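## Task

Store every plug in the small chest by color: blue plugs in the top drawer, orange plugs in the middle drawer, green plugs in the bottom drawer. At the end all three drawers must be closed and the chest must still stand upright.

## Robot and tools

Robot: two arms, left_arm and right_arm, each with a two-finger parallel gripper and a wrist camera. Their bases sit near (-0.006, +0.344, -0.013) m for left_arm and (+0.008, -0.332, -0.017) m for right_arm. Fixed cameras cam_high and cam_low look down from a beam behind the arms; the wrist views are cam_left_wrist and cam_right_wrist. All images are 504x504.

Frames: the scene frame has its origin at table-top height, halfway between the arms, a little behind the near table edge. +x points out over the table, +z up, and left_arm is on the +y side (this is not the left of the pictures). Reported hand positions (metres) and quaternions (wxyz) use this frame. Each gripper's own +z runs along its fingers, and the fingers open and close along its y axis. end_effector_position is the point between the pads, roughly 1 cm short of the fingertips. Reported poses can be off by a few centimetres, more when reaching far.

Row layout, shared by execute_actions and move: one flat list of 14 numbers covering both arms, always all 14 even if one arm stays still. Order: left_arm dx, dy, dz, rx, ry, rz, opening, then right_arm dx, dy, dz, rx, ry, rz, opening. Each value lies in [-1, 1]. The six pose numbers are offsets, not poses: they are measured from that arm's Hand target as it was when the action or move began, along that Hand target's own axes (not scene axes). Scale: 1.0 equals 0.6 m for dx, dy, dz and 180 degrees for rotations; rx, ry, rz form a single rotation vector. So 0.05 means 3 cm. Sending the same offset again moves further. All six zeros re-command the current Hand target. The opening is absolute, not an offset: +1 fully open (0.094 m), -1 closed. A 0 there is a real command (half open), so repeat the present opening to leave a gripper alone.

execute_actions(actions, cameras): actions is a list of actions; each action is a table of up to 15 rows, one row per 1/30 s step, and a short table repeats its last row to fill 15 steps. Every row in an action is an offset from the action's start pose, not from the row before. An empty actions list returns full state plus all camera images. cameras takes names, ["all"], or []; a wrong name invalidates the call.

move(target, speed, blend, opening_speed, grip_force, blocking, cameras): target is one 14-number row or up to 15 rows; every row counts from the same starting Hand targets. Grippers travel straight lines, all arms finishing together, within 10 s total. speed is top speed in m/s, 0.002 to 2.9 (default 0.25), with turning capped at twice that in rad/s; give one value or one per row. blend (m) rounds corners between rows; 0 means stop at each. opening_speed is the finger rate per second on the -1..+1 scale, at least 0.2; use it for gentle closing. grip_force is newtons per finger pad, 10 to 50, one value or one per arm; it stays until changed, and low values close slowly. blocking=false returns after about 0.5 s while the move continues. Paths do not avoid obstacles or the other arm.

wait(seconds 0 to 10) lets time pass, holding commands. stop brakes a running move. zoom_image(camera, region [x0, y0, x1, y1] in pixels, at most 504 each way) enlarges part of the latest image of that camera. read_manual gives licence text only. finished_scene(scene: 1 or 2) ends the current scene for good; call it only when the goal is met and will stay met.

Results: Hand target is the last commanded pose (after clipping); the next offsets start from it. The gripper often rests short of it; re-send the missing distance as an offset. Tool commands shows current commands. grip_measured is finger opening on the command scale; with nothing held it reads slightly wide, and on a firmly held part a bit narrower than the part. grip_effort_nm is gripper motor effort (negative = closing), not pad force. The move: line reports the ending (done, off_target, moving, held, fault) and limits (paced = pose clipped, held = steps withheld). Joint torques, velocities and motor temperatures also appear; MOTOR HOT appears at 75 °C, and an OVER-TEMPERATURE FAULT at 90 °C folds that arm away for the rest of the scene.

Cautions: commanded orientation is clipped to 40 degrees from the measured one per step, so turn in stages and check tilt after moves. Friction and weight can leave a gripper low or short, and tiny moves may go astray. Avoid passing near an arm's own base; go around it. Never let the two grippers, wrist cameras or fingers meet, and never close a gripper on the other arm. Watch the bar, plate and rail near the bases, which stand up to about 3 cm above the table. Move slowly near contact; pushing far past a contact presses hard. Do not drop parts from height, release moving parts, slam drawers, tip the chest or knock anything off the table. Holding loads, stretching out or pushing against something heats motors, so avoid lingering. Loose objects may occasionally get nudged by outside forces.

Each tool is called after "Request:" as a command line: name --argument value for each argument, lists and objects as JSON in quotes; but a table of rows of numbers goes row by row, as --pt "numbers of a row", without its own name.

## Session

Request:
execute_actions --actions '[]'

Scene clock: 0.00 s.
left_arm: end_effector_position=(+0.3681, +0.3961, +0.0741) grip_measured=+1.000 grip_effort_nm=n/a end_effector_quat_wxyz=(+0.560, -0.138, +0.813, +0.075) | right_arm: end_effector_position=(+0.3978, -0.3678, +0.0434) grip_measured=+1.000 grip_effort_nm=n/a end_effector_quat_wxyz=(+0.554, +0.059, +0.824, -0.102)
Joint positions: left_arm=[0.048 1.532 0.344 0.767 -0.246 -0.149 0.094] | right_arm=[0.047 1.627 0.33 0.944 0.249 -0.007 0.094]
Joint velocities: within noise
Joint torques (N m): no reading
Motor temperatures (°C): left_arm=[18 23 21 22 19 21 20] | right_arm=[19 22 24 22 17 21 20]
Heat: left arm: 23 °C; right arm: 24 °C.
Hand target: left_arm +0.3735, +0.3966, +0.0862; +0.576, -0.139, +0.802, +0.073 | right_arm +0.4017, -0.3679, +0.0527; +0.566, +0.061, +0.816, -0.101
Tool commands: left_gripper/opening=+1.0 right_gripper/opening=+1.0

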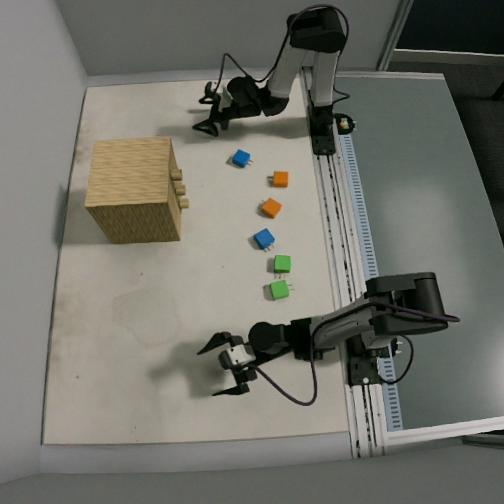

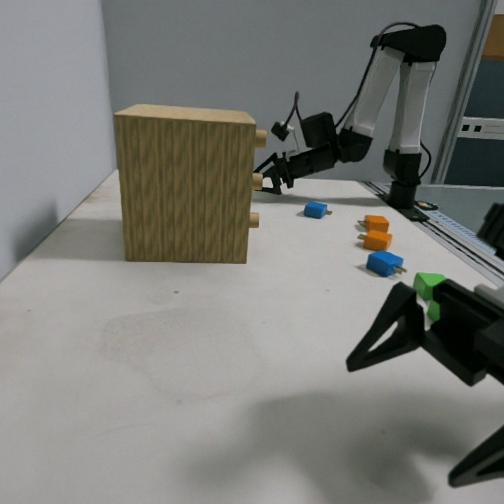

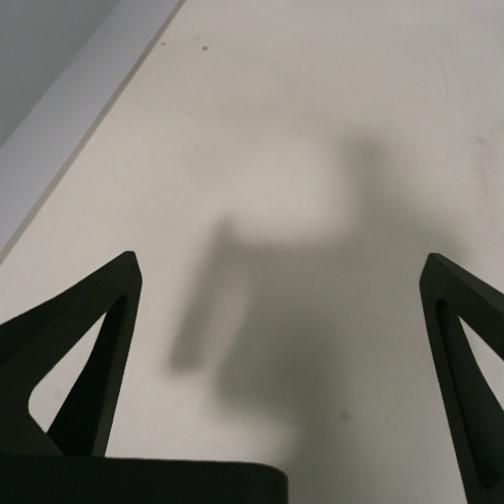

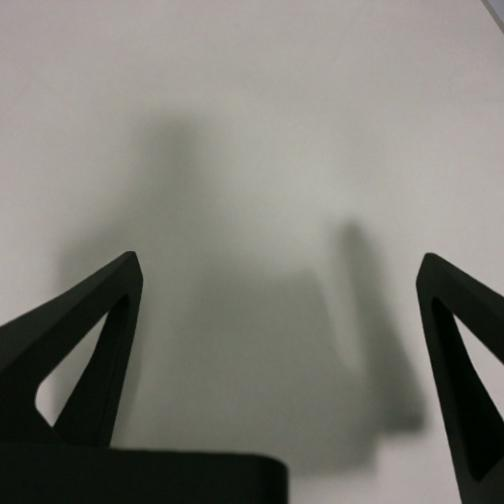

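Request:
zoom_image --camera "cam_high" --region '[70, 120, 310, 310]'

Request:
zoom_image --camera "cam_low" --region '[100, 90, 460, 330]'

Scaled by 2.100 from the camera's 504x504 image, which has a finer 720x720 frame.

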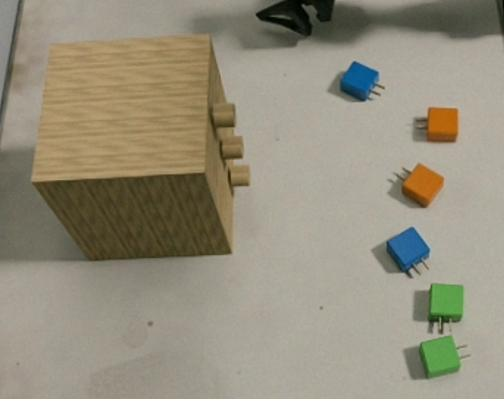

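Scaled by 1.400 from the camera's 504x504 image, which has a finer 720x720 frame.

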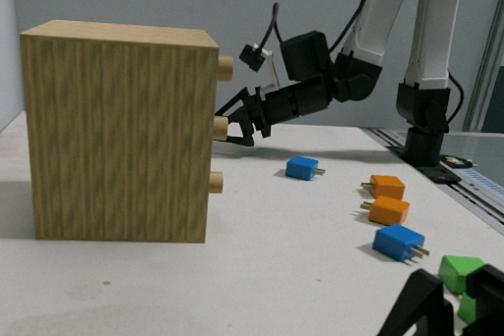

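Request:
move --target '[-0.023,-0.298,-0.477,0.0778,0.1452,0.0648,0.3,-0.0137,0.2037,-0.349,-0.0734,-0.1135,0.018,0.3]' --cameras '["all"]'

Scene clock: 11.10 s.
left_arm: end_effector_position=(+0.1703, +0.1537, +0.1902) grip_measured=+0.303 grip_effort_nm=-0.12 end_effector_quat_wxyz=(+0.367, +0.009, +0.930, +0.006) | right_arm: end_effector_position=(+0.2420, -0.1962, +0.1183) grip_measured=+0.302 grip_effort_nm=-0.08 end_effector_quat_wxyz=(+0.687, +0.005, +0.726, -0.012)
Joint positions: left_arm=[-1.196 1.209 1.133 -1.189 -0.66 -1.095 0.061] | right_arm=[1.225 1.279 0.018 1.205 1.22 0.048 0.061]
Joint torques (N m): left_arm=[-0.29 -3.14 8.8 0.91 -0.59 -0.2] | right_arm=[0.18 -3.43 4.16 1.5 0.17 -0.02]
Heat: left arm: 26 °C; right arm: 25 °C.
Hand target: left_arm +0.1741, +0.1491, +0.2004; +0.382, +0.000, +0.924, +0.000 | right_arm +0.2398, -0.2001, +0.1196; +0.707, -0.001, +0.707, +0.000
Off the commanded pose: left_arm 0.012 m, 2 deg | right_arm 0.005 m, 3 deg.
joint sent to its limit (right arm) — joint 3 (elbow), lower limit, where the elbow is as bent as it goes. The joint targets are off in orientation, not in position.
move: off_target (left_arm, right_arm)
camera_calibration:
cam_left_wrist: T_world_to_cam=[[0.00246564, -0.996865, -0.0790866, 0.176213], [-0.999394, 0.00028882, -0.0347981, 0.188968], [0.0347118, 0.0791245, -0.99626, 0.297233], [0, 0, 0, 1]] pos_world=[0.178102, 0.152088, 0.316633]
cam_right_wrist: T_world_to_cam=[[0.0214788, -0.999314, -0.0301843, -0.189347], [-0.699902, 0.0065293, -0.714209, 0.265233], [0.713915, 0.0364664, -0.699282, 0.0444285], [0, 0, 0, 1]] pos_world=[0.157986, -0.192569, 0.214784]

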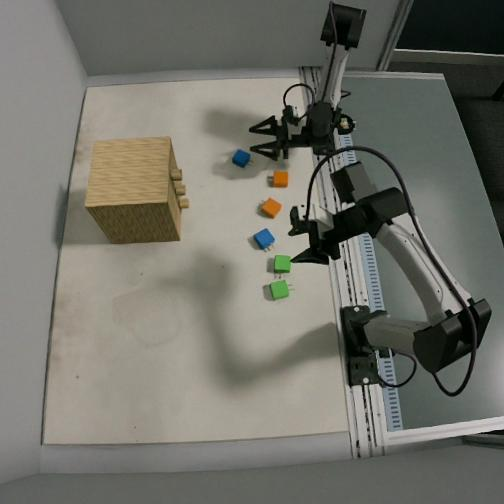

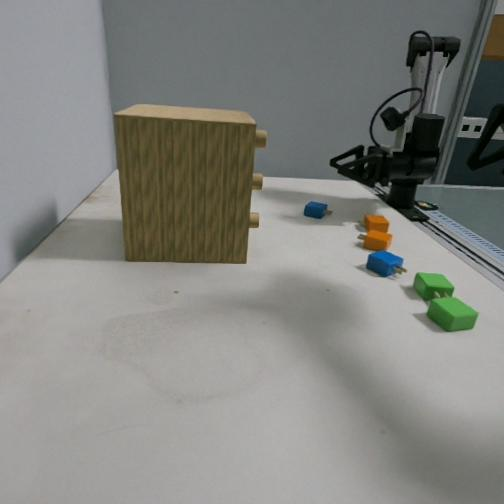

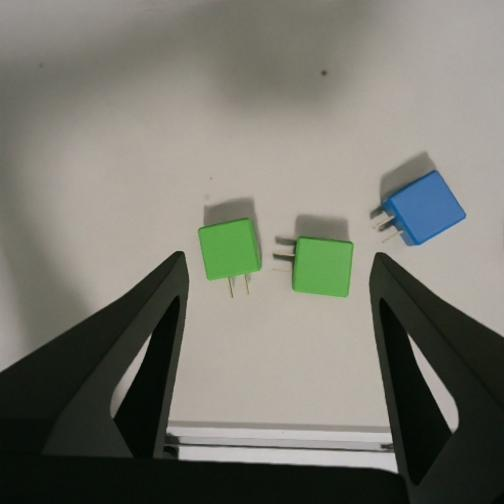

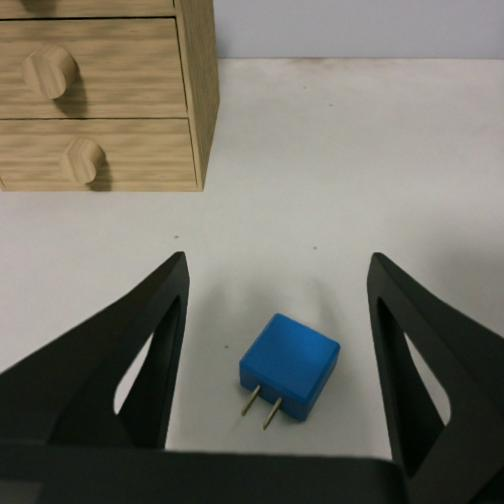

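Request:
move --target '[0,0,0,0,0,0,0.3,0.05,0.25,0.067,0,0,0,0.3]' --cameras '["cam_right_wrist","cam_high"]'

Scene clock: 13.97 s.
left_arm: end_effector_position=(+0.1703, +0.1537, +0.1902) grip_measured=+0.303 grip_effort_nm=-0.12 end_effector_quat_wxyz=(+0.367, +0.009, +0.930, +0.005) | right_arm: end_effector_position=(+0.2796, -0.0540, +0.0767) grip_measured=+0.302 grip_effort_nm=-0.09 end_effector_quat_wxyz=(+0.690, -0.035, +0.723, -0.032)
Joint positions: left_arm=[-1.196 1.209 1.133 -1.189 -0.66 -1.095 0.061] | right_arm=[1.274 2.045 0.548 1.462 1.242 -0.057 0.061]
Joint torques (N m): left_arm=[-0.35 -3.02 8.76 0.92 -0.58 -0.18] | right_arm=[0.02 -6.26 4.81 2.45 0.07 -0.06]
Heat: left arm: 25 °C; right arm: 25 °C.
Hand target: left_arm +0.1741, +0.1491, +0.2004; +0.382, +0.000, +0.924, +0.000 | right_arm +0.2799, -0.0502, +0.0896; +0.707, +0.000, +0.707, +0.000
Off the commanded pose: left_arm 0.012 m, 2 deg | right_arm 0.013 m, 6 deg.
move: off_target (left_arm, right_arm)
camera_calibration:
cam_right_wrist: T_world_to_cam=[[0.0523474, -0.997118, 0.0549076, -0.0644322], [-0.69377, -0.07586, -0.71619, 0.254726], [0.718292, -0.000602558, -0.695742, -0.0201908], [0, 0, 0, 1]] pos_world=[0.194597, -0.0449352, 0.171923]
Images, in order (width x height): cam_high 504x504, cam_right_wrist 504x504.

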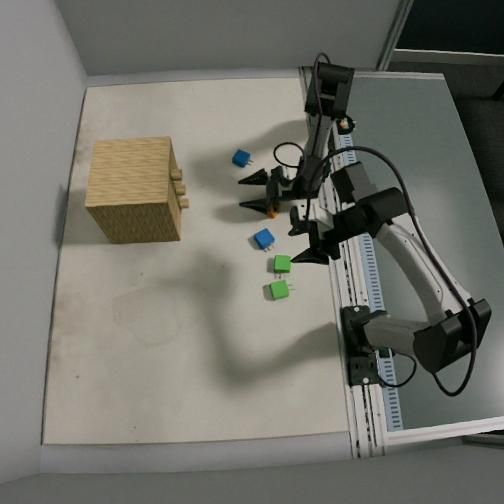

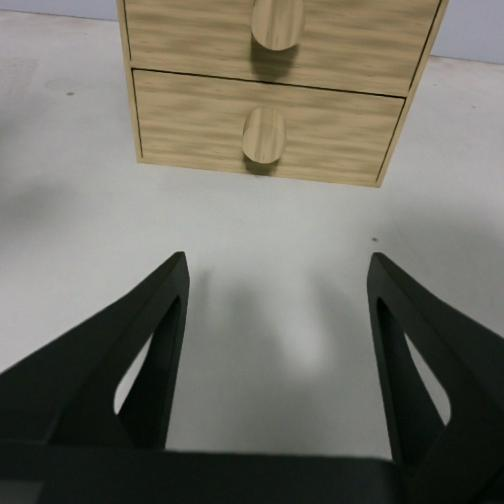

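Request:
move --pt "0 0 0 0 0 0 0.3 0.045 0.005 0.19 0 -0.01 0.025 0.3" --pt "0 0 0 0 0 0 0.3 0.05 0.005 0.265 0 -0.01 0.025 0.3" --speed '[0.25,0.06]' --cameras '["cam_right_wrist","cam_low"]'

Scene clock: 18.33 s.
left_arm: end_effector_position=(+0.1703, +0.1537, +0.1902) grip_measured=+0.303 grip_effort_nm=-0.12 end_effector_quat_wxyz=(+0.367, +0.009, +0.930, +0.005) | right_arm: end_effector_position=(+0.4363, -0.0513, +0.0574) grip_measured=+0.302 grip_effort_nm=-0.09 end_effector_quat_wxyz=(+0.711, +0.020, +0.703, +0.014)
Joint positions: left_arm=[-1.196 1.209 1.133 -1.189 -0.66 -1.095 0.061] | right_arm=[0.872 2.319 0.933 1.456 0.851 0 0.061]
Joint torques (N m): left_arm=[-0.31 -2.93 8.76 0.94 -0.62 -0.14] | right_arm=[-0.39 -8.32 6.06 1.94 -0.13 0.06]
Heat: left arm: 24 °C; right arm: 26 °C.
Hand target: left_arm +0.1741, +0.1491, +0.2004; +0.382, +0.000, +0.924, +0.000 | right_arm +0.4389, -0.0469, +0.0598; +0.718, +0.027, +0.695, +0.028
Off the commanded pose: left_arm 0.012 m, 2 deg | right_arm 0.006 m, 2 deg.
move: off_target (left_arm)
camera_calibration:
cam_right_wrist: T_world_to_cam=[[0.0388287, -0.995657, -0.0846157, -0.0548646], [-0.651584, 0.0389719, -0.757575, 0.339767], [0.757582, 0.0845499, -0.64724, -0.161766], [0, 0, 0, 1]] pos_world=[0.346068, -0.0541904, 0.148056]
Images, in order (width x height): cam_low 504x504, cam_right_wrist 504x504.

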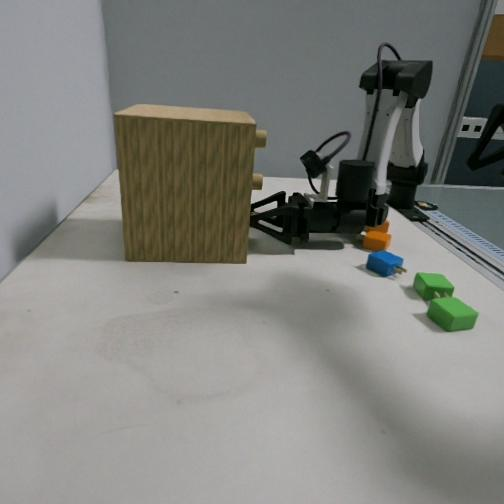

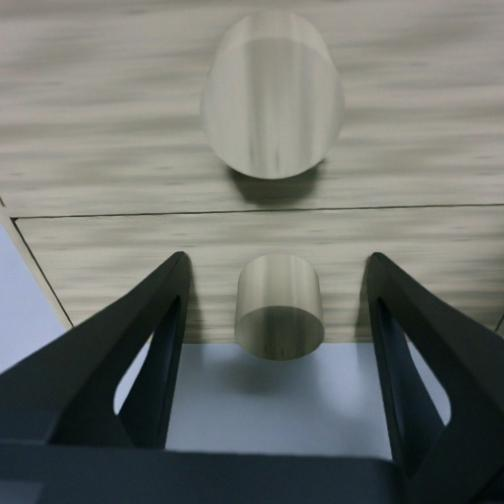

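Request:
move --target '[0,0,0,0,0,0,0.3,0,0,0,0,0,0,-0.75]' --opening_speed 0.8 --cameras '["cam_right_wrist"]'

Scene clock: 20.37 s.
left_arm: end_effector_position=(+0.1703, +0.1537, +0.1902) grip_measured=+0.303 grip_effort_nm=-0.12 end_effector_quat_wxyz=(+0.367, +0.009, +0.930, +0.005) | right_arm: end_effector_position=(+0.4363, -0.0512, +0.0574) grip_measured=-0.418 grip_effort_nm=-1.02 end_effector_quat_wxyz=(+0.711, +0.020, +0.703, +0.015)
Joint positions: left_arm=[-1.196 1.209 1.133 -1.189 -0.66 -1.095 0.061] | right_arm=[0.872 2.319 0.933 1.456 0.85 0.001 0.027]
Joint torques (N m): left_arm=[-0.25 -3.21 8.64 0.95 -0.64 -0.17] | right_arm=[-0.42 -8.32 6.06 1.94 -0.13 0.05]
Heat: left arm: 25 °C; right arm: 26 °C.
Hand target: left_arm +0.1741, +0.1491, +0.2004; +0.382, +0.000, +0.924, +0.000 | right_arm +0.4389, -0.0469, +0.0598; +0.718, +0.027, +0.695, +0.028
Off the commanded pose: left_arm 0.012 m, 2 deg | right_arm 0.006 m, 2 deg.
move: off_target (left_arm)
camera_calibration:
cam_right_wrist: T_world_to_cam=[[0.0395664, -0.99553, -0.0857635, -0.0550431], [-0.651521, 0.0393727, -0.757608, 0.339776], [0.757598, 0.0858526, -0.647051, -0.16172], [0, 0, 0, 1]] pos_world=[0.346068, -0.0542909, 0.148055]
Images, in order (width x height): cam_right_wrist 504x504.

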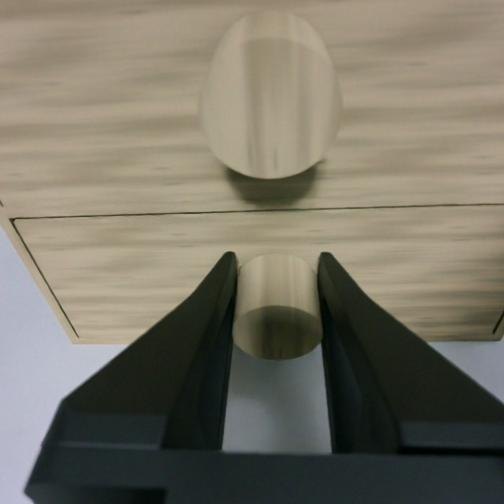

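Request:
move --target '[0,0,0,0,0,0,0.3,-0.006,0,-0.18,0,0,0,-0.75]' --speed 0.1 --cameras '["all"]'

Scene clock: 22.50 s.
left_arm: end_effector_position=(+0.1703, +0.1537, +0.1902) grip_measured=+0.303 grip_effort_nm=-0.12 end_effector_quat_wxyz=(+0.367, +0.009, +0.930, +0.005) | right_arm: end_effector_position=(+0.3404, -0.0458, +0.0506) grip_measured=-0.418 grip_effort_nm=-1.02 end_effector_quat_wxyz=(+0.689, +0.019, +0.724, +0.004)
Joint positions: left_arm=[-1.196 1.209 1.133 -1.189 -0.66 -1.095 0.061] | right_arm=[1.107 2.211 0.709 1.471 1.097 0.065 0.027]
Joint torques (N m): left_arm=[-0.38 -3.07 8.92 0.89 -0.56 -0.13] | right_arm=[1.29 -8.44 0.76 2.55 0.09 -0.19]
Motor temperatures (°C): left_arm=[18 23 25 24 19 21 20] | right_arm=[19 24 25 27 16 21 20]
Heat: left arm: 25 °C; right arm: 27 °C.
Hand target: left_arm +0.1741, +0.1491, +0.2004; +0.382, +0.000, +0.924, +0.000 | right_arm +0.3308, -0.0472, +0.0597; +0.718, +0.027, +0.695, +0.028
Off the commanded pose: left_arm 0.012 m, 2 deg | right_arm 0.013 m, 5 deg.
joint sent to its limit (right arm) — joint 4 (wrist pitch), upper limit. The joint targets are off in orientation, not in position.
move: off_target (left_arm, right_arm)
camera_calibration:
cam_left_wrist: T_world_to_cam=[[0.00275899, -0.99688, -0.0788792, 0.176098], [-0.999394, -0.000010769, -0.0348201, 0.189021], [0.0347106, 0.0789275, -0.996276, 0.297268], [0, 0, 0, 1]] pos_world=[0.178102, 0.152088, 0.316633]
cam_right_wrist: T_world_to_cam=[[0.0237635, -0.997162, -0.0714395, -0.0418538], [-0.6956, 0.0348328, -0.717584, 0.284783], [0.718036, 0.0667456, -0.692798, -0.0789577], [0, 0, 0, 1]] pos_world=[0.255784, -0.0463847, 0.146664]

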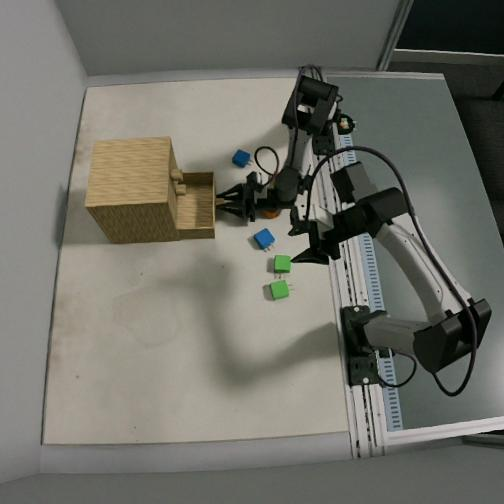

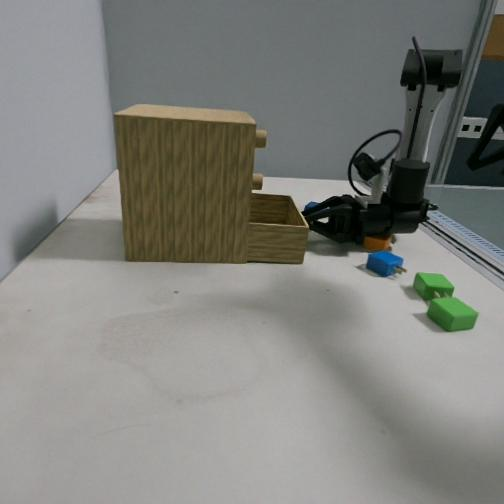

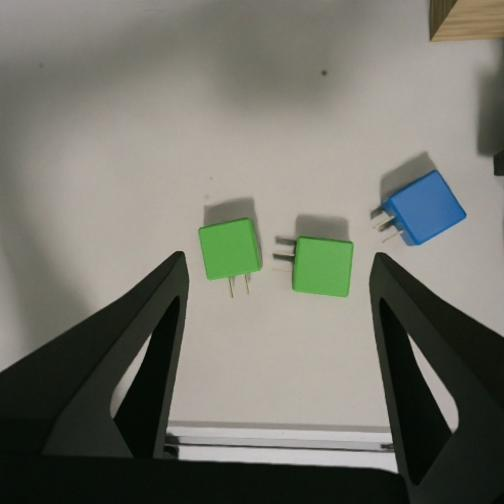

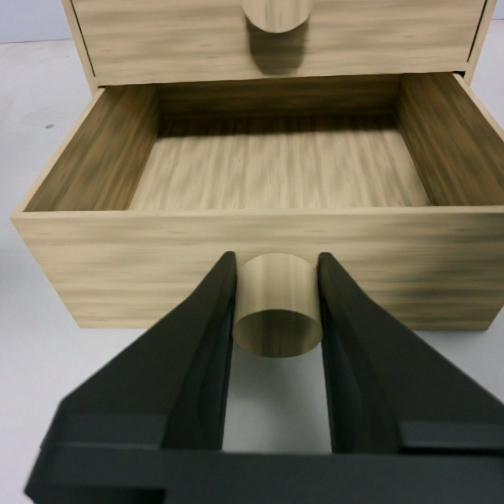

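Request:
move --pt "0 0 0 0 0 0 0.7 0 0 0 0 0 0 0.2" --pt "0.04 -0.02 0.04 0.1 0.02 0.13 0.7 -0.01 0 -0.1 0 0 0 0.2" --pt "0.079 -0.042 0.086 0.3287 0.0624 0.4283 0.7 -0.167 -0.33 -0.16 0 0 0 0.2" --blend '[0,0.02,0]' --cameras '["all"]'

Scene clock: 34.73 s.
left_arm: end_effector_position=(+0.1701, +0.1292, +0.1226) grip_measured=+0.698 grip_effort_nm=0.14 end_effector_quat_wxyz=(+0.158, +0.721, +0.648, -0.188) | right_arm: end_effector_position=(+0.2318, -0.2527, +0.1423) grip_measured=+0.198 grip_effort_nm=0.10 end_effector_quat_wxyz=(+0.680, +0.034, +0.732, +0.020)
Joint positions: left_arm=[-0.555 1.375 1.071 -1.06 0.479 1.046 0.08] | right_arm=[1.106 0.285 0.015 0.184 1.093 0.157 0.056]
Joint torques (N m): left_arm=[1.26 -4.55 8.77 0.79 0.48 0.18] | right_arm=[-0.85 0.61 7.17 1.57 -0.11 -0.05]
Heat: left arm: 27 °C; right arm: 30 °C.
Hand target: left_arm +0.1770, +0.1239, +0.1304; +0.171, +0.723, +0.641, -0.194 | right_arm +0.2321, -0.2524, +0.1411; +0.718, +0.027, +0.695, +0.028
Off the commanded pose: left_arm 0.012 m, 2 deg | right_arm 0.001 m, 6 deg.
joint sent to its limit (right arm) — joint 3 (elbow), lower limit, where the elbow is as bent as it goes. The joint targets are off in orientation, not in position.
move: off_target (left_arm, right_arm)
camera_calibration:
cam_left_wrist: T_world_to_cam=[[-0.992631, 0.111272, -0.047988, 0.168813], [0.0982735, 0.970886, 0.218457, -0.156787], [0.0708991, 0.212131, -0.974666, 0.205818], [0, 0, 0, 1]] pos_world=[0.168384, 0.0897773, 0.242956]
cam_right_wrist: T_world_to_cam=[[0.0215109, -0.992999, -0.116148, -0.231109], [-0.712883, 0.0662178, -0.69815, 0.291354], [0.700953, 0.097818, -0.706468, 0.0901341], [0, 0, 0, 1]] pos_world=[0.149493, -0.2576, 0.240243]

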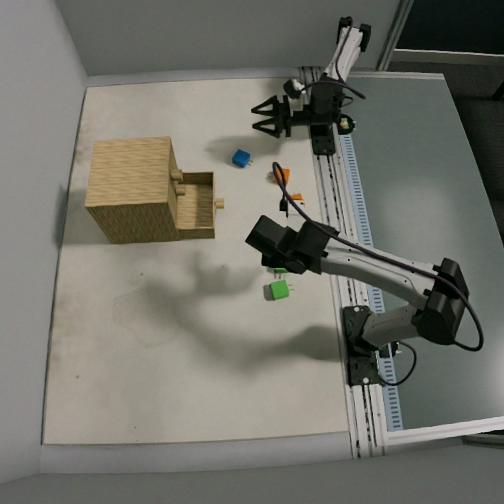

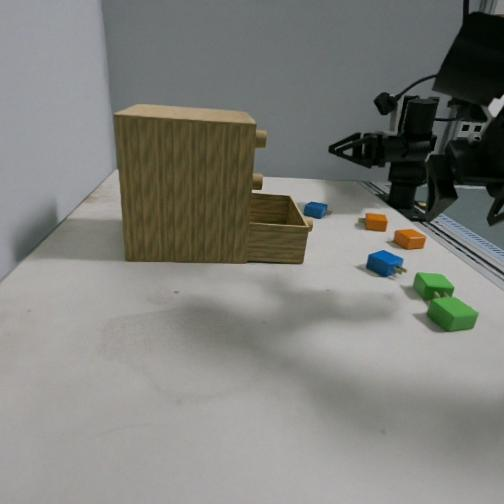

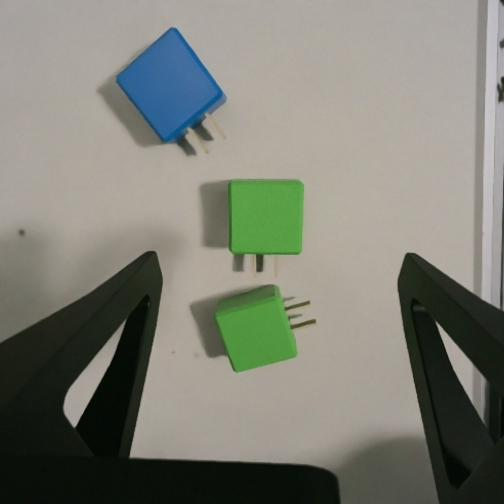

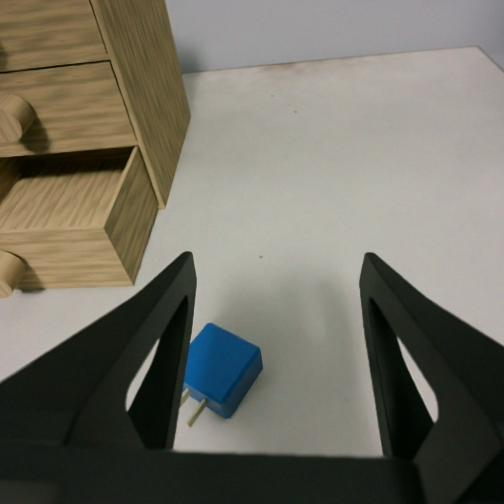

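Request:
move --pt "0.06 0.01 0.125 0 0 0 0.7 0 0 0 0 0 0 0.2" --pt "0.077 0.01 0.158 0 0 0 -0.4 0 0 0 0 0 0 0.2" --opening_speed 1 --blend '[0.02,0]' --speed '[0.2,0.08]' --cameras '["cam_left_wrist"]'

Scene clock: 40.13 s.
left_arm: end_effector_position=(+0.1807, +0.1211, +0.0267) grip_measured=-0.181 grip_effort_nm=-1.02 end_effector_quat_wxyz=(+0.166, +0.723, +0.643, -0.188) | right_arm: end_effector_position=(+0.2318, -0.2526, +0.1422) grip_measured=+0.198 grip_effort_nm=0.10 end_effector_quat_wxyz=(+0.680, +0.034, +0.732, +0.020)
Joint positions: left_arm=[-0.569 1.513 0.787 -0.615 0.481 1.037 0.038] | right_arm=[1.106 0.285 0.015 0.183 1.092 0.157 0.056]
Joint torques (N m): left_arm=[-0.1 -5.48 5.86 1.12 0.48 -0.03] | right_arm=[-0.81 0.66 7.19 1.58 -0.09 -0.04]
Heat: left arm: 28 °C; right arm: 28 °C.
Hand target: left_arm +0.1819, +0.1158, +0.0251; +0.171, +0.723, +0.641, -0.194 | right_arm +0.2320, -0.2524, +0.1416; +0.680, +0.032, +0.732, +0.023 (not the last commanded pose)
Off the commanded pose: left_arm 0.006 m, 1 deg | right_arm 0.001 m, 6 deg.
move: off_target (right_arm); blend cut to 0.0111 m at target 1
camera_calibration:
cam_left_wrist: T_world_to_cam=[[-0.991131, 0.117441, -0.062188, 0.1749], [0.102259, 0.972877, 0.207493, -0.12975], [0.0848694, 0.199293, -0.976258, 0.112433], [0, 0, 0, 1]] pos_world=[0.177074, 0.0832836, 0.147562]
Images, in order (width x height): cam_left_wrist 504x504.

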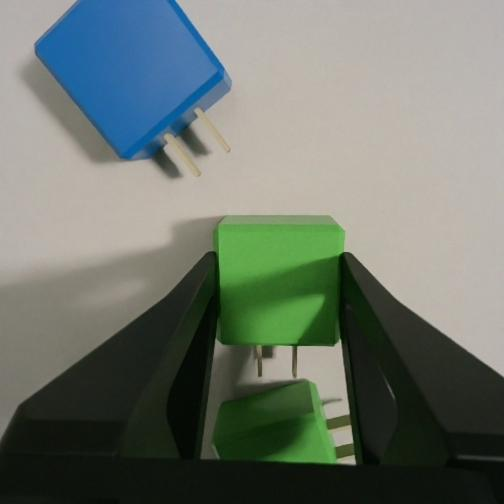

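Request:
move --pt "-0.1125 0 -0.195 -0.02 -0.01 -0.02 -0.4 0 0 0 0 0 0 0.2" --pt "-0.38 0.378 -0.06 -0.2531 -0.1231 -0.2758 -0.4 0 0 0 0 0 0 0.2" --pt "-0.295 0.411 0.08 -0.2531 -0.1231 -0.2758 -0.4 0 0 0 0 0 0 0.2" --blend '[0.03,0,0]' --speed '[0.25,0.3,0.1]' --cameras '["all"]'

Scene clock: 50.97 s.
left_arm: end_effector_position=(+0.3952, -0.0904, +0.0730) grip_measured=-0.181 grip_effort_nm=-1.02 end_effector_quat_wxyz=(+0.433, +0.239, +0.861, -0.119) | right_arm: end_effector_position=(+0.2318, -0.2526, +0.1422) grip_measured=+0.198 grip_effort_nm=0.10 end_effector_quat_wxyz=(+0.680, +0.034, +0.732, +0.020)
Joint positions: left_arm=[-0.877 2.179 1.543 -0.053 -0.261 -0.246 0.038] | right_arm=[1.106 0.285 0.015 0.183 1.092 0.157 0.056]
Joint torques (N m): left_arm=[1.29 -13.2 6.93 2.45 -0.14 0.02] | right_arm=[-0.83 0.65 7.19 1.58 -0.09 -0.04]
Heat: left arm: 28 °C; right arm: 27 °C.
Hand target: left_arm +0.4054, -0.0899, +0.0719; +0.446, +0.230, +0.857, -0.120 | right_arm +0.2320, -0.2524, +0.1416; +0.680, +0.032, +0.732, +0.023
Off the commanded pose: left_arm 0.010 m, 2 deg | right_arm 0.001 m, 0 deg.
move: done
camera_calibration:
cam_left_wrist: T_world_to_cam=[[-0.490174, -0.869536, -0.060304, 0.127859], [-0.844945, 0.491019, -0.212057, 0.405954], [0.214002, -0.0529914, -0.975395, 0.107787], [0, 0, 0, 1]] pos_world=[0.382616, -0.0824416, 0.198931]
cam_right_wrist: T_world_to_cam=[[0.0219092, -0.993021, -0.115884, -0.231152], [-0.713028, 0.0657295, -0.698048, 0.291221], [0.700793, 0.0979223, -0.706612, 0.0900687], [0, 0, 0, 1]] pos_world=[0.149593, -0.2575, 0.240143]

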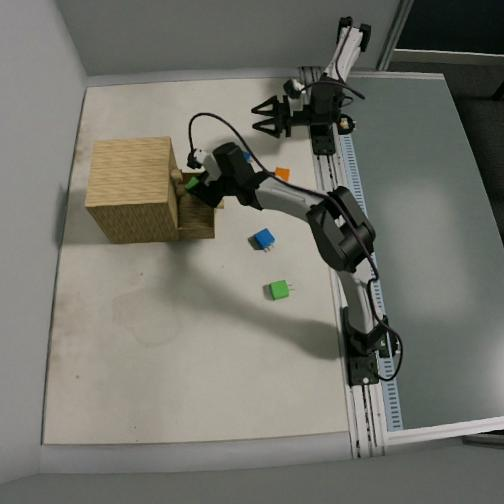

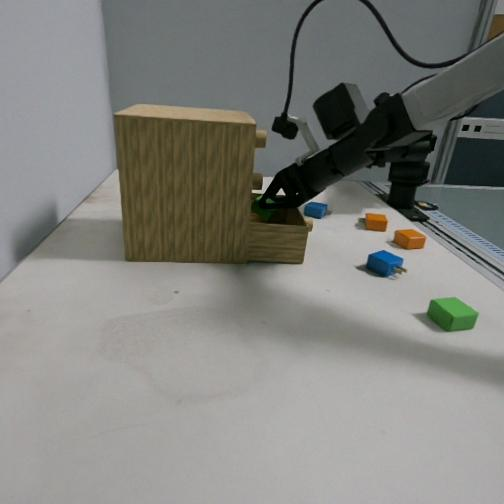

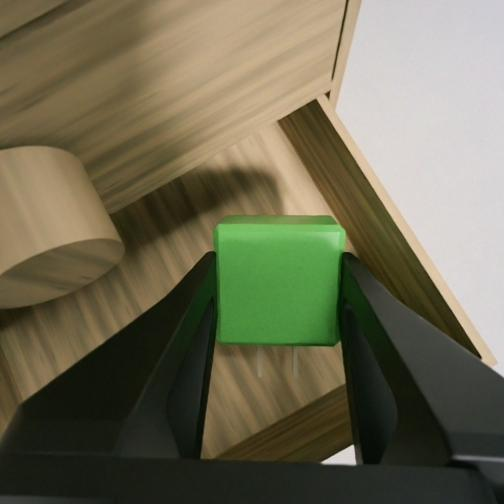

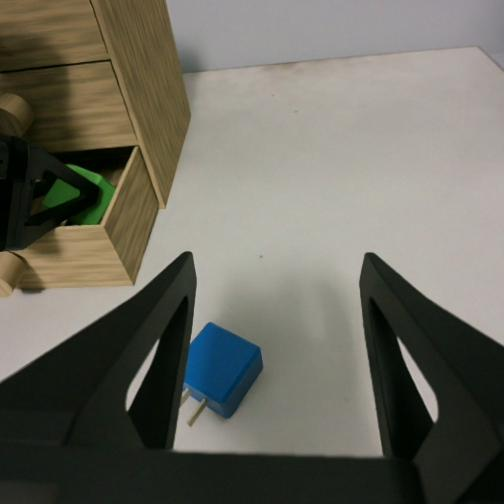

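Request:
move --pt "0.0445 0.009 0.018 0 0 0 -0.4 0 0 0 0 0 0 0.2" --pt "0.0445 0.009 0.018 0 0 0 0.07 0 0 0 0 0 0 0.2" --pt "-0.13 0.009 -0.115 0 0 0 0.07 0 0 0 0 0 0 0.2" --pt "0.221 0.2105 -0.499 -0.1589 0.1326 -0.1735 0.6 0 0 0 0 0 0 0.2" --blend '[0,0,0.03,0]' --speed '[0.1,0.1,0.2,0.3]' --cameras '["all"]'

Scene clock: 57.93 s.
left_arm: end_effector_position=(+0.1906, +0.1796, +0.1280) grip_measured=+0.597 grip_effort_nm=0.14 end_effector_quat_wxyz=(+0.246, -0.094, +0.964, +0.035) | right_arm: end_effector_position=(+0.2318, -0.2526, +0.1422) grip_measured=+0.198 grip_effort_nm=0.10 end_effector_quat_wxyz=(+0.680, +0.034, +0.732, +0.020)
Joint positions: left_arm=[-0.941 1.313 1.058 -1.128 -0.428 -1.115 0.075] | right_arm=[1.106 0.285 0.015 0.183 1.092 0.157 0.056]
Joint torques (N m): left_arm=[-0.27 -7.6 6.15 0.69 -0.36 -0.19] | right_arm=[-0.83 0.65 7.19 1.58 -0.09 -0.04]
Motor temperatures (°C): left_arm=[18 28 28 25 19 21 21] | right_arm=[19 23 27 27 16 21 20]
Heat: left arm: 28 °C; right arm: 27 °C.
Hand target: left_arm +0.1905, +0.1803, +0.1346; +0.257, -0.101, +0.961, +0.026 | right_arm +0.2320, -0.2524, +0.1416; +0.680, +0.032, +0.732, +0.023
Off the commanded pose: left_arm 0.007 m, 2 deg | right_arm 0.001 m, 0 deg.
move: done; target 2's new opening was sent with left_arm's hand 0.031 m and 4 deg from that target
camera_calibration:
cam_left_wrist: T_world_to_cam=[[0.19795, -0.976539, -0.0847803, 0.156928], [-0.953717, -0.211852, 0.213407, 0.204725], [-0.226361, 0.0386124, -0.973278, 0.286587], [0, 0, 0, 1]] pos_world=[0.229058, 0.185552, 0.248544]
cam_right_wrist: T_world_to_cam=[[0.0219092, -0.993021, -0.115884, -0.231152], [-0.713028, 0.0657295, -0.698048, 0.291221], [0.700793, 0.0979223, -0.706612, 0.0900687], [0, 0, 0, 1]] pos_world=[0.149593, -0.2575, 0.240143]

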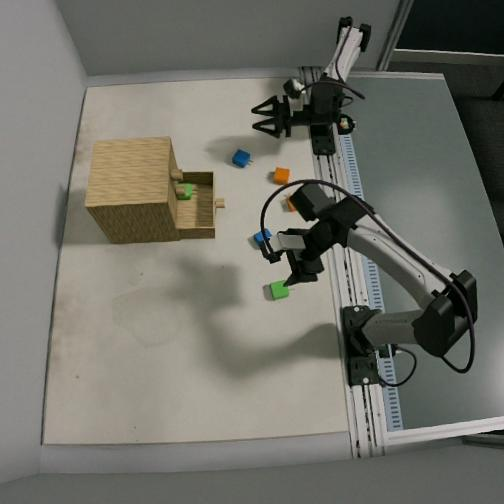

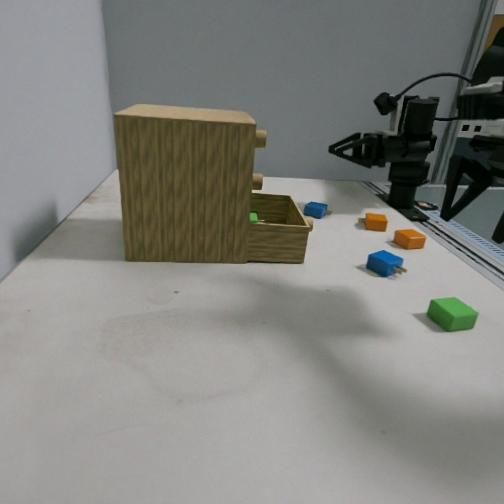

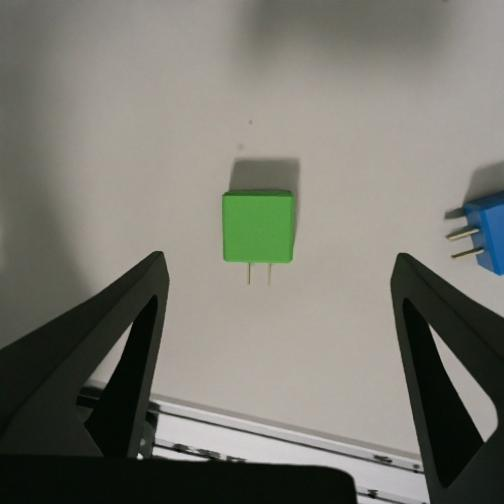

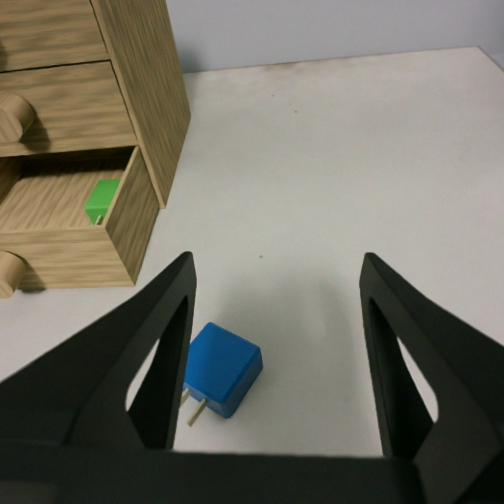

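Request:
move --pt "0.081 0.017 0.157 0 0 0 0.6 0 0 0 0 0 0 0.2" --pt "0.081 0.017 0.157 0 0 0 -0.4 0 0 0 0 0 0 0.2" --pt "0 0 0 0.05 -0.04 0.05 -0.4 0 0 0 0 0 0 0.2" --pt "-0.25 -0.361 0.077 0.1589 -0.1326 0.1735 -0.4 0 0 0 0 0 0 0.2" --opening_speed 1 --blend '[0,0,0.03,0]' --speed '[0.13,0.1,0.25,0.3]' --cameras '["cam_left_wrist","cam_low"]'

Request:
move --pt "0.0 0.055 0.18 0 0 0 -0.4 0 0 0 0 0 0 0.2" --speed 0.002 --blocking false

Request:
stop

Scene clock: 65.63 s.
left_arm: end_effector_position=(+0.3699, +0.0091, +0.1524) grip_measured=-0.262 grip_effort_nm=-1.02 end_effector_quat_wxyz=(+0.420, +0.234, +0.870, -0.106) | right_arm: end_effector_position=(+0.2318, -0.2526, +0.1422) grip_measured=+0.198 grip_effort_nm=0.10 end_effector_quat_wxyz=(+0.680, +0.034, +0.732, +0.020)
Joint positions: left_arm=[-0.761 1.773 1.315 -0.254 -0.185 -0.183 0.035] | right_arm=[1.106 0.285 0.015 0.183 1.092 0.157 0.056]
Joint torques (N m): left_arm=[1.7 -9.61 10.14 2.34 -0.05 0.12] | right_arm=[-0.81 0.65 7.19 1.58 -0.09 -0.04]
Heat: left arm: 28 °C; right arm: 27 °C.
Hand target: left_arm +0.3852, +0.0002, +0.1700; +0.446, +0.230, +0.857, -0.120 | right_arm +0.2320, -0.2524, +0.1416; +0.680, +0.032, +0.732, +0.023
Off the commanded pose: left_arm 0.025 m, 4 deg | right_arm 0.001 m, 0 deg.
move: off_target (left_arm)
camera_calibration:
cam_left_wrist: T_world_to_cam=[[-0.474875, -0.877197, -0.0708535, 0.202757], [-0.8593, 0.479552, -0.17786, 0.352716], [0.189996, -0.0235766, -0.981502, 0.20539], [0, 0, 0, 1]] pos_world=[0.360349, 0.0135548, 0.278691]
Images, in order (width x height): cam_low 504x504, cam_left_wrist 504x504.

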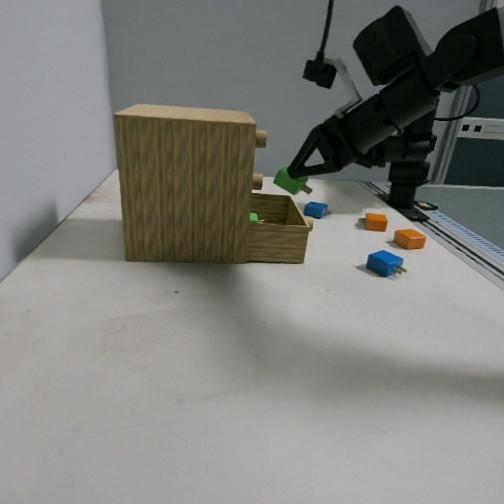

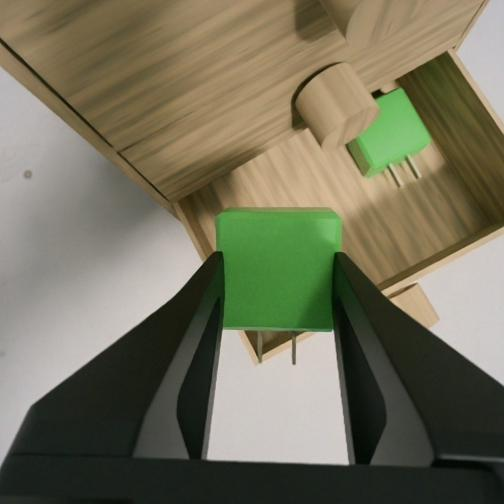

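Scene clock: 66.13 s.
left_arm: end_effector_position=(+0.3699, +0.0090, +0.1525) grip_measured=-0.262 grip_effort_nm=-1.02 end_effector_quat_wxyz=(+0.420, +0.235, +0.870, -0.106) | right_arm: end_effector_position=(+0.2318, -0.2526, +0.1422) grip_measured=+0.198 grip_effort_nm=0.10 end_effector_quat_wxyz=(+0.680, +0.034, +0.732, +0.020)
Joint positions: left_arm=[-0.761 1.773 1.315 -0.254 -0.185 -0.182 0.035] | right_arm=[1.106 0.285 0.015 0.183 1.092 0.157 0.056]
Joint torques (N m): left_arm=[1.55 -9.87 9.87 2.42 0.02 0.13] | right_arm=[-0.83 0.66 7.19 1.58 -0.09 -0.05]
Heat: left arm: 28 °C; right arm: 27 °C.
Hand target: left_arm +0.3847, +0.0014, +0.1698; +0.446, +0.230, +0.857, -0.120 | right_arm +0.2320, -0.2524, +0.1416; +0.680, +0.032, +0.732, +0.023
Tool commands: left_gripper/opening=-0.4 right_gripper/opening=+0.2
Off the commanded pose: left_arm 0.120 m, 4 deg | right_arm 0.001 m, 0 deg.
move: running

Scene clock: 66.37 s.
left_arm: end_effector_position=(+0.3700, +0.0089, +0.1525) grip_measured=-0.262 grip_effort_nm=-1.02 end_effector_quat_wxyz=(+0.420, +0.235, +0.870, -0.106) | right_arm: end_effector_position=(+0.2318, -0.2526, +0.1422) grip_measured=+0.198 grip_effort_nm=0.10 end_effector_quat_wxyz=(+0.680, +0.034, +0.732, +0.020)
Joint positions: left_arm=[-0.761 1.773 1.315 -0.253 -0.185 -0.181 0.035] | right_arm=[1.106 0.285 0.015 0.183 1.092 0.157 0.056]
Joint velocities: within noise
Joint torques (N m): left_arm=[1.31 -9.8 9.77 2.41 0.05 0.05] | right_arm=[-0.84 0.65 7.19 1.58 -0.09 -0.04]
Motor temperatures (°C): left_arm=[18 27 28 25 19 21 21] | right_arm=[19 23 27 27 16 21 20]
Heat: left arm: 28 °C; right arm: 27 °C.
Hand target: left_arm +0.3847, +0.0014, +0.1698; +0.446, +0.230, +0.857, -0.120 (not the last commanded pose) | right_arm +0.2320, -0.2524, +0.1416; +0.680, +0.032, +0.732, +0.023
Tool commands: left_gripper/opening=-0.4 right_gripper/opening=+0.2
Off the commanded pose: left_arm 0.120 m, 4 deg | right_arm 0.001 m, 0 deg.
earlier move: stopped

Request:
move --pt "0.122 0.006 0.14 0 0 0 -0.4 0 0 0 0 0 0 0.2" --pt "0.122 0.006 0.14 0 0 0 0.0 0 0 0 0 0 0 0.2" --pt "0 0 0 0 0 0 0 0 0 0 0 0 0 0.2" --pt "0.248 0.116 -0.354 0 0 0 0 0 0 0 0 0 0 0.2" --blend '[0,0,0.03,0]' --speed '[0.1,0.1,0.2,0.3]' --cameras '["all"]'

Scene clock: 71.90 s.
left_arm: end_effector_position=(+0.1941, +0.1920, +0.1664) grip_measured=-0.002 grip_effort_nm=0.14 end_effector_quat_wxyz=(+0.441, +0.227, +0.861, -0.116) | right_arm: end_effector_position=(+0.2318, -0.2526, +0.1422) grip_measured=+0.198 grip_effort_nm=0.10 end_effector_quat_wxyz=(+0.680, +0.034, +0.732, +0.020)
Joint positions: left_arm=[-0.709 0.655 0.615 -0.614 -0.151 -0.154 0.047] | right_arm=[1.106 0.285 0.015 0.183 1.092 0.157 0.056]
Joint torques (N m): left_arm=[0.91 -0.91 6.97 2.1 0.06 0.17] | right_arm=[-0.83 0.66 7.19 1.58 -0.09 -0.04]
Heat: left arm: 28 °C; right arm: 28 °C.
Hand target: left_arm +0.1949, +0.1914, +0.1694; +0.446, +0.230, +0.857, -0.120 | right_arm +0.2320, -0.2524, +0.1416; +0.680, +0.032, +0.732, +0.023
Off the commanded pose: left_arm 0.003 m, 1 deg | right_arm 0.001 m, 0 deg.
move: done; target 2's new opening was sent with left_arm's hand 0.012 m and 0 deg from that target
camera_calibration:
cam_left_wrist: T_world_to_cam=[[-0.467959, -0.881887, -0.0573645, 0.278096], [-0.853823, 0.467907, -0.228144, 0.126024], [0.228039, -0.0577829, -0.971936, 0.254384], [0, 0, 0, 1]] pos_world=[0.17973, 0.20098, 0.291949]
cam_right_wrist: T_world_to_cam=[[0.0219092, -0.993021, -0.115884, -0.231152], [-0.713028, 0.0657295, -0.698048, 0.291221], [0.700793, 0.0979223, -0.706612, 0.0900687], [0, 0, 0, 1]] pos_world=[0.149593, -0.2575, 0.240143]

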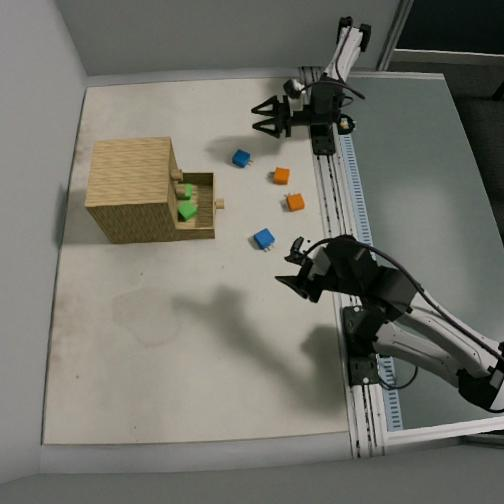

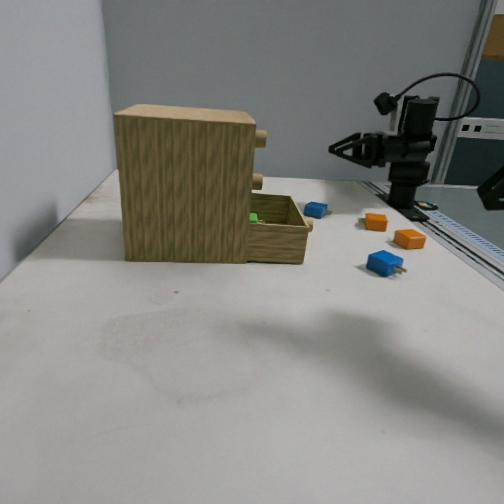

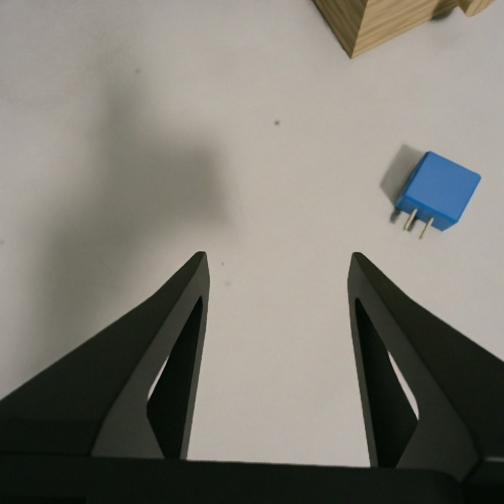

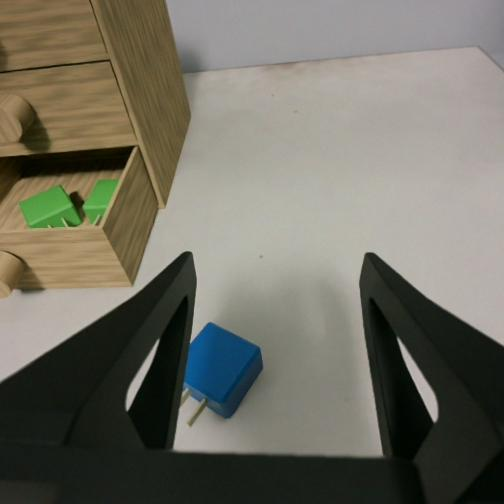

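Request:
move --pt "0 0 0 0 0 0 0 0.09 0.337 0.082 -0.006 -0.034 0 0.2" --pt "0 0 0 0 0 0 0 0.15 0.333 0.171 -0.006 -0.034 0 0.2" --pt "0 0 0 0 0 0 0 0.15 0.333 0.171 -0.006 -0.034 0 -0.6" --pt "0 0 0 0 0 0 0 0.137 0.3355 0.357 -0.006 -0.034 0 -0.6" --opening_speed 1.5 --blend '[0.03,0,0,0]' --speed '[0.25,0.15,0.1,0.1]' --cameras '["all"]'

Scene clock: 78.53 s.
left_arm: end_effector_position=(+0.1941, +0.1920, +0.1663) grip_measured=-0.002 grip_effort_nm=0.14 end_effector_quat_wxyz=(+0.441, +0.227, +0.861, -0.116) | right_arm: end_effector_position=(+0.4309, -0.0528, +0.0503) grip_measured=-0.443 grip_effort_nm=-1.02 end_effector_quat_wxyz=(+0.705, +0.007, +0.709, -0.006)
Joint positions: left_arm=[-0.709 0.655 0.615 -0.614 -0.151 -0.154 0.047] | right_arm=[0.883 2.323 0.919 1.449 0.872 -0.028 0.026]
Joint torques (N m): left_arm=[1.07 -1.24 6.89 2.15 0.11 0.18] | right_arm=[-1.95 -8.44 7.76 1.98 -0.42 0.31]
Heat: left arm: 28 °C; right arm: 28 °C.
Hand target: left_arm +0.1950, +0.1914, +0.1694; +0.446, +0.230, +0.857, -0.120 | right_arm +0.4429, -0.0474, +0.0601; +0.719, +0.027, +0.694, +0.028
Off the commanded pose: left_arm 0.003 m, 1 deg | right_arm 0.016 m, 5 deg.
move: off_target (right_arm); target 3's new opening was sent with right_arm's hand 0.016 m and 8 deg from that target
camera_calibration:
cam_left_wrist: T_world_to_cam=[[-0.467912, -0.881904, -0.0574746, 0.278117], [-0.853929, 0.467911, -0.227738, 0.125901], [0.227736, -0.057482, -0.972025, 0.254306], [0, 0, 0, 1]] pos_world=[0.17973, 0.20098, 0.291849]
cam_right_wrist: T_world_to_cam=[[0.0283199, -0.998814, -0.0396056, -0.0546594], [-0.664441, 0.0107917, -0.747263, 0.334508], [0.746804, 0.047478, -0.663347, -0.158624], [0, 0, 0, 1]] pos_world=[0.34227, -0.0506734, 0.142578]

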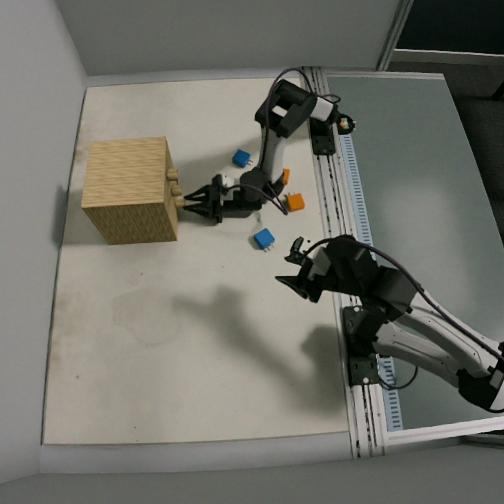

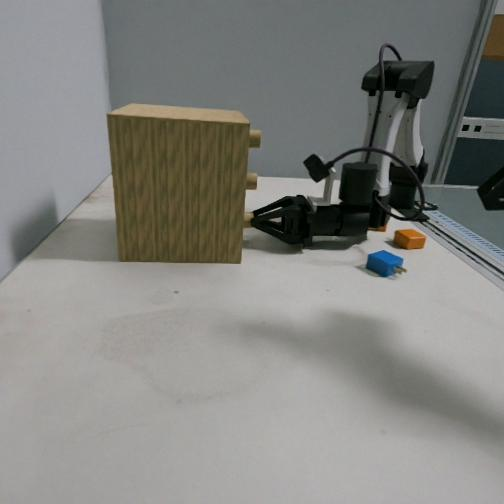

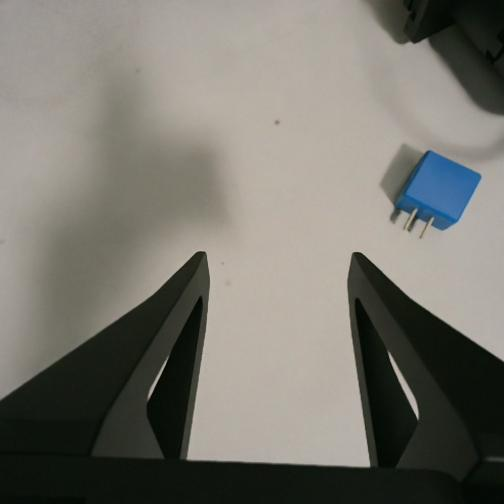

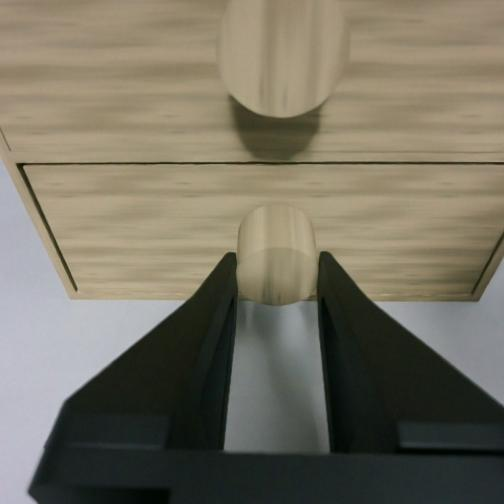

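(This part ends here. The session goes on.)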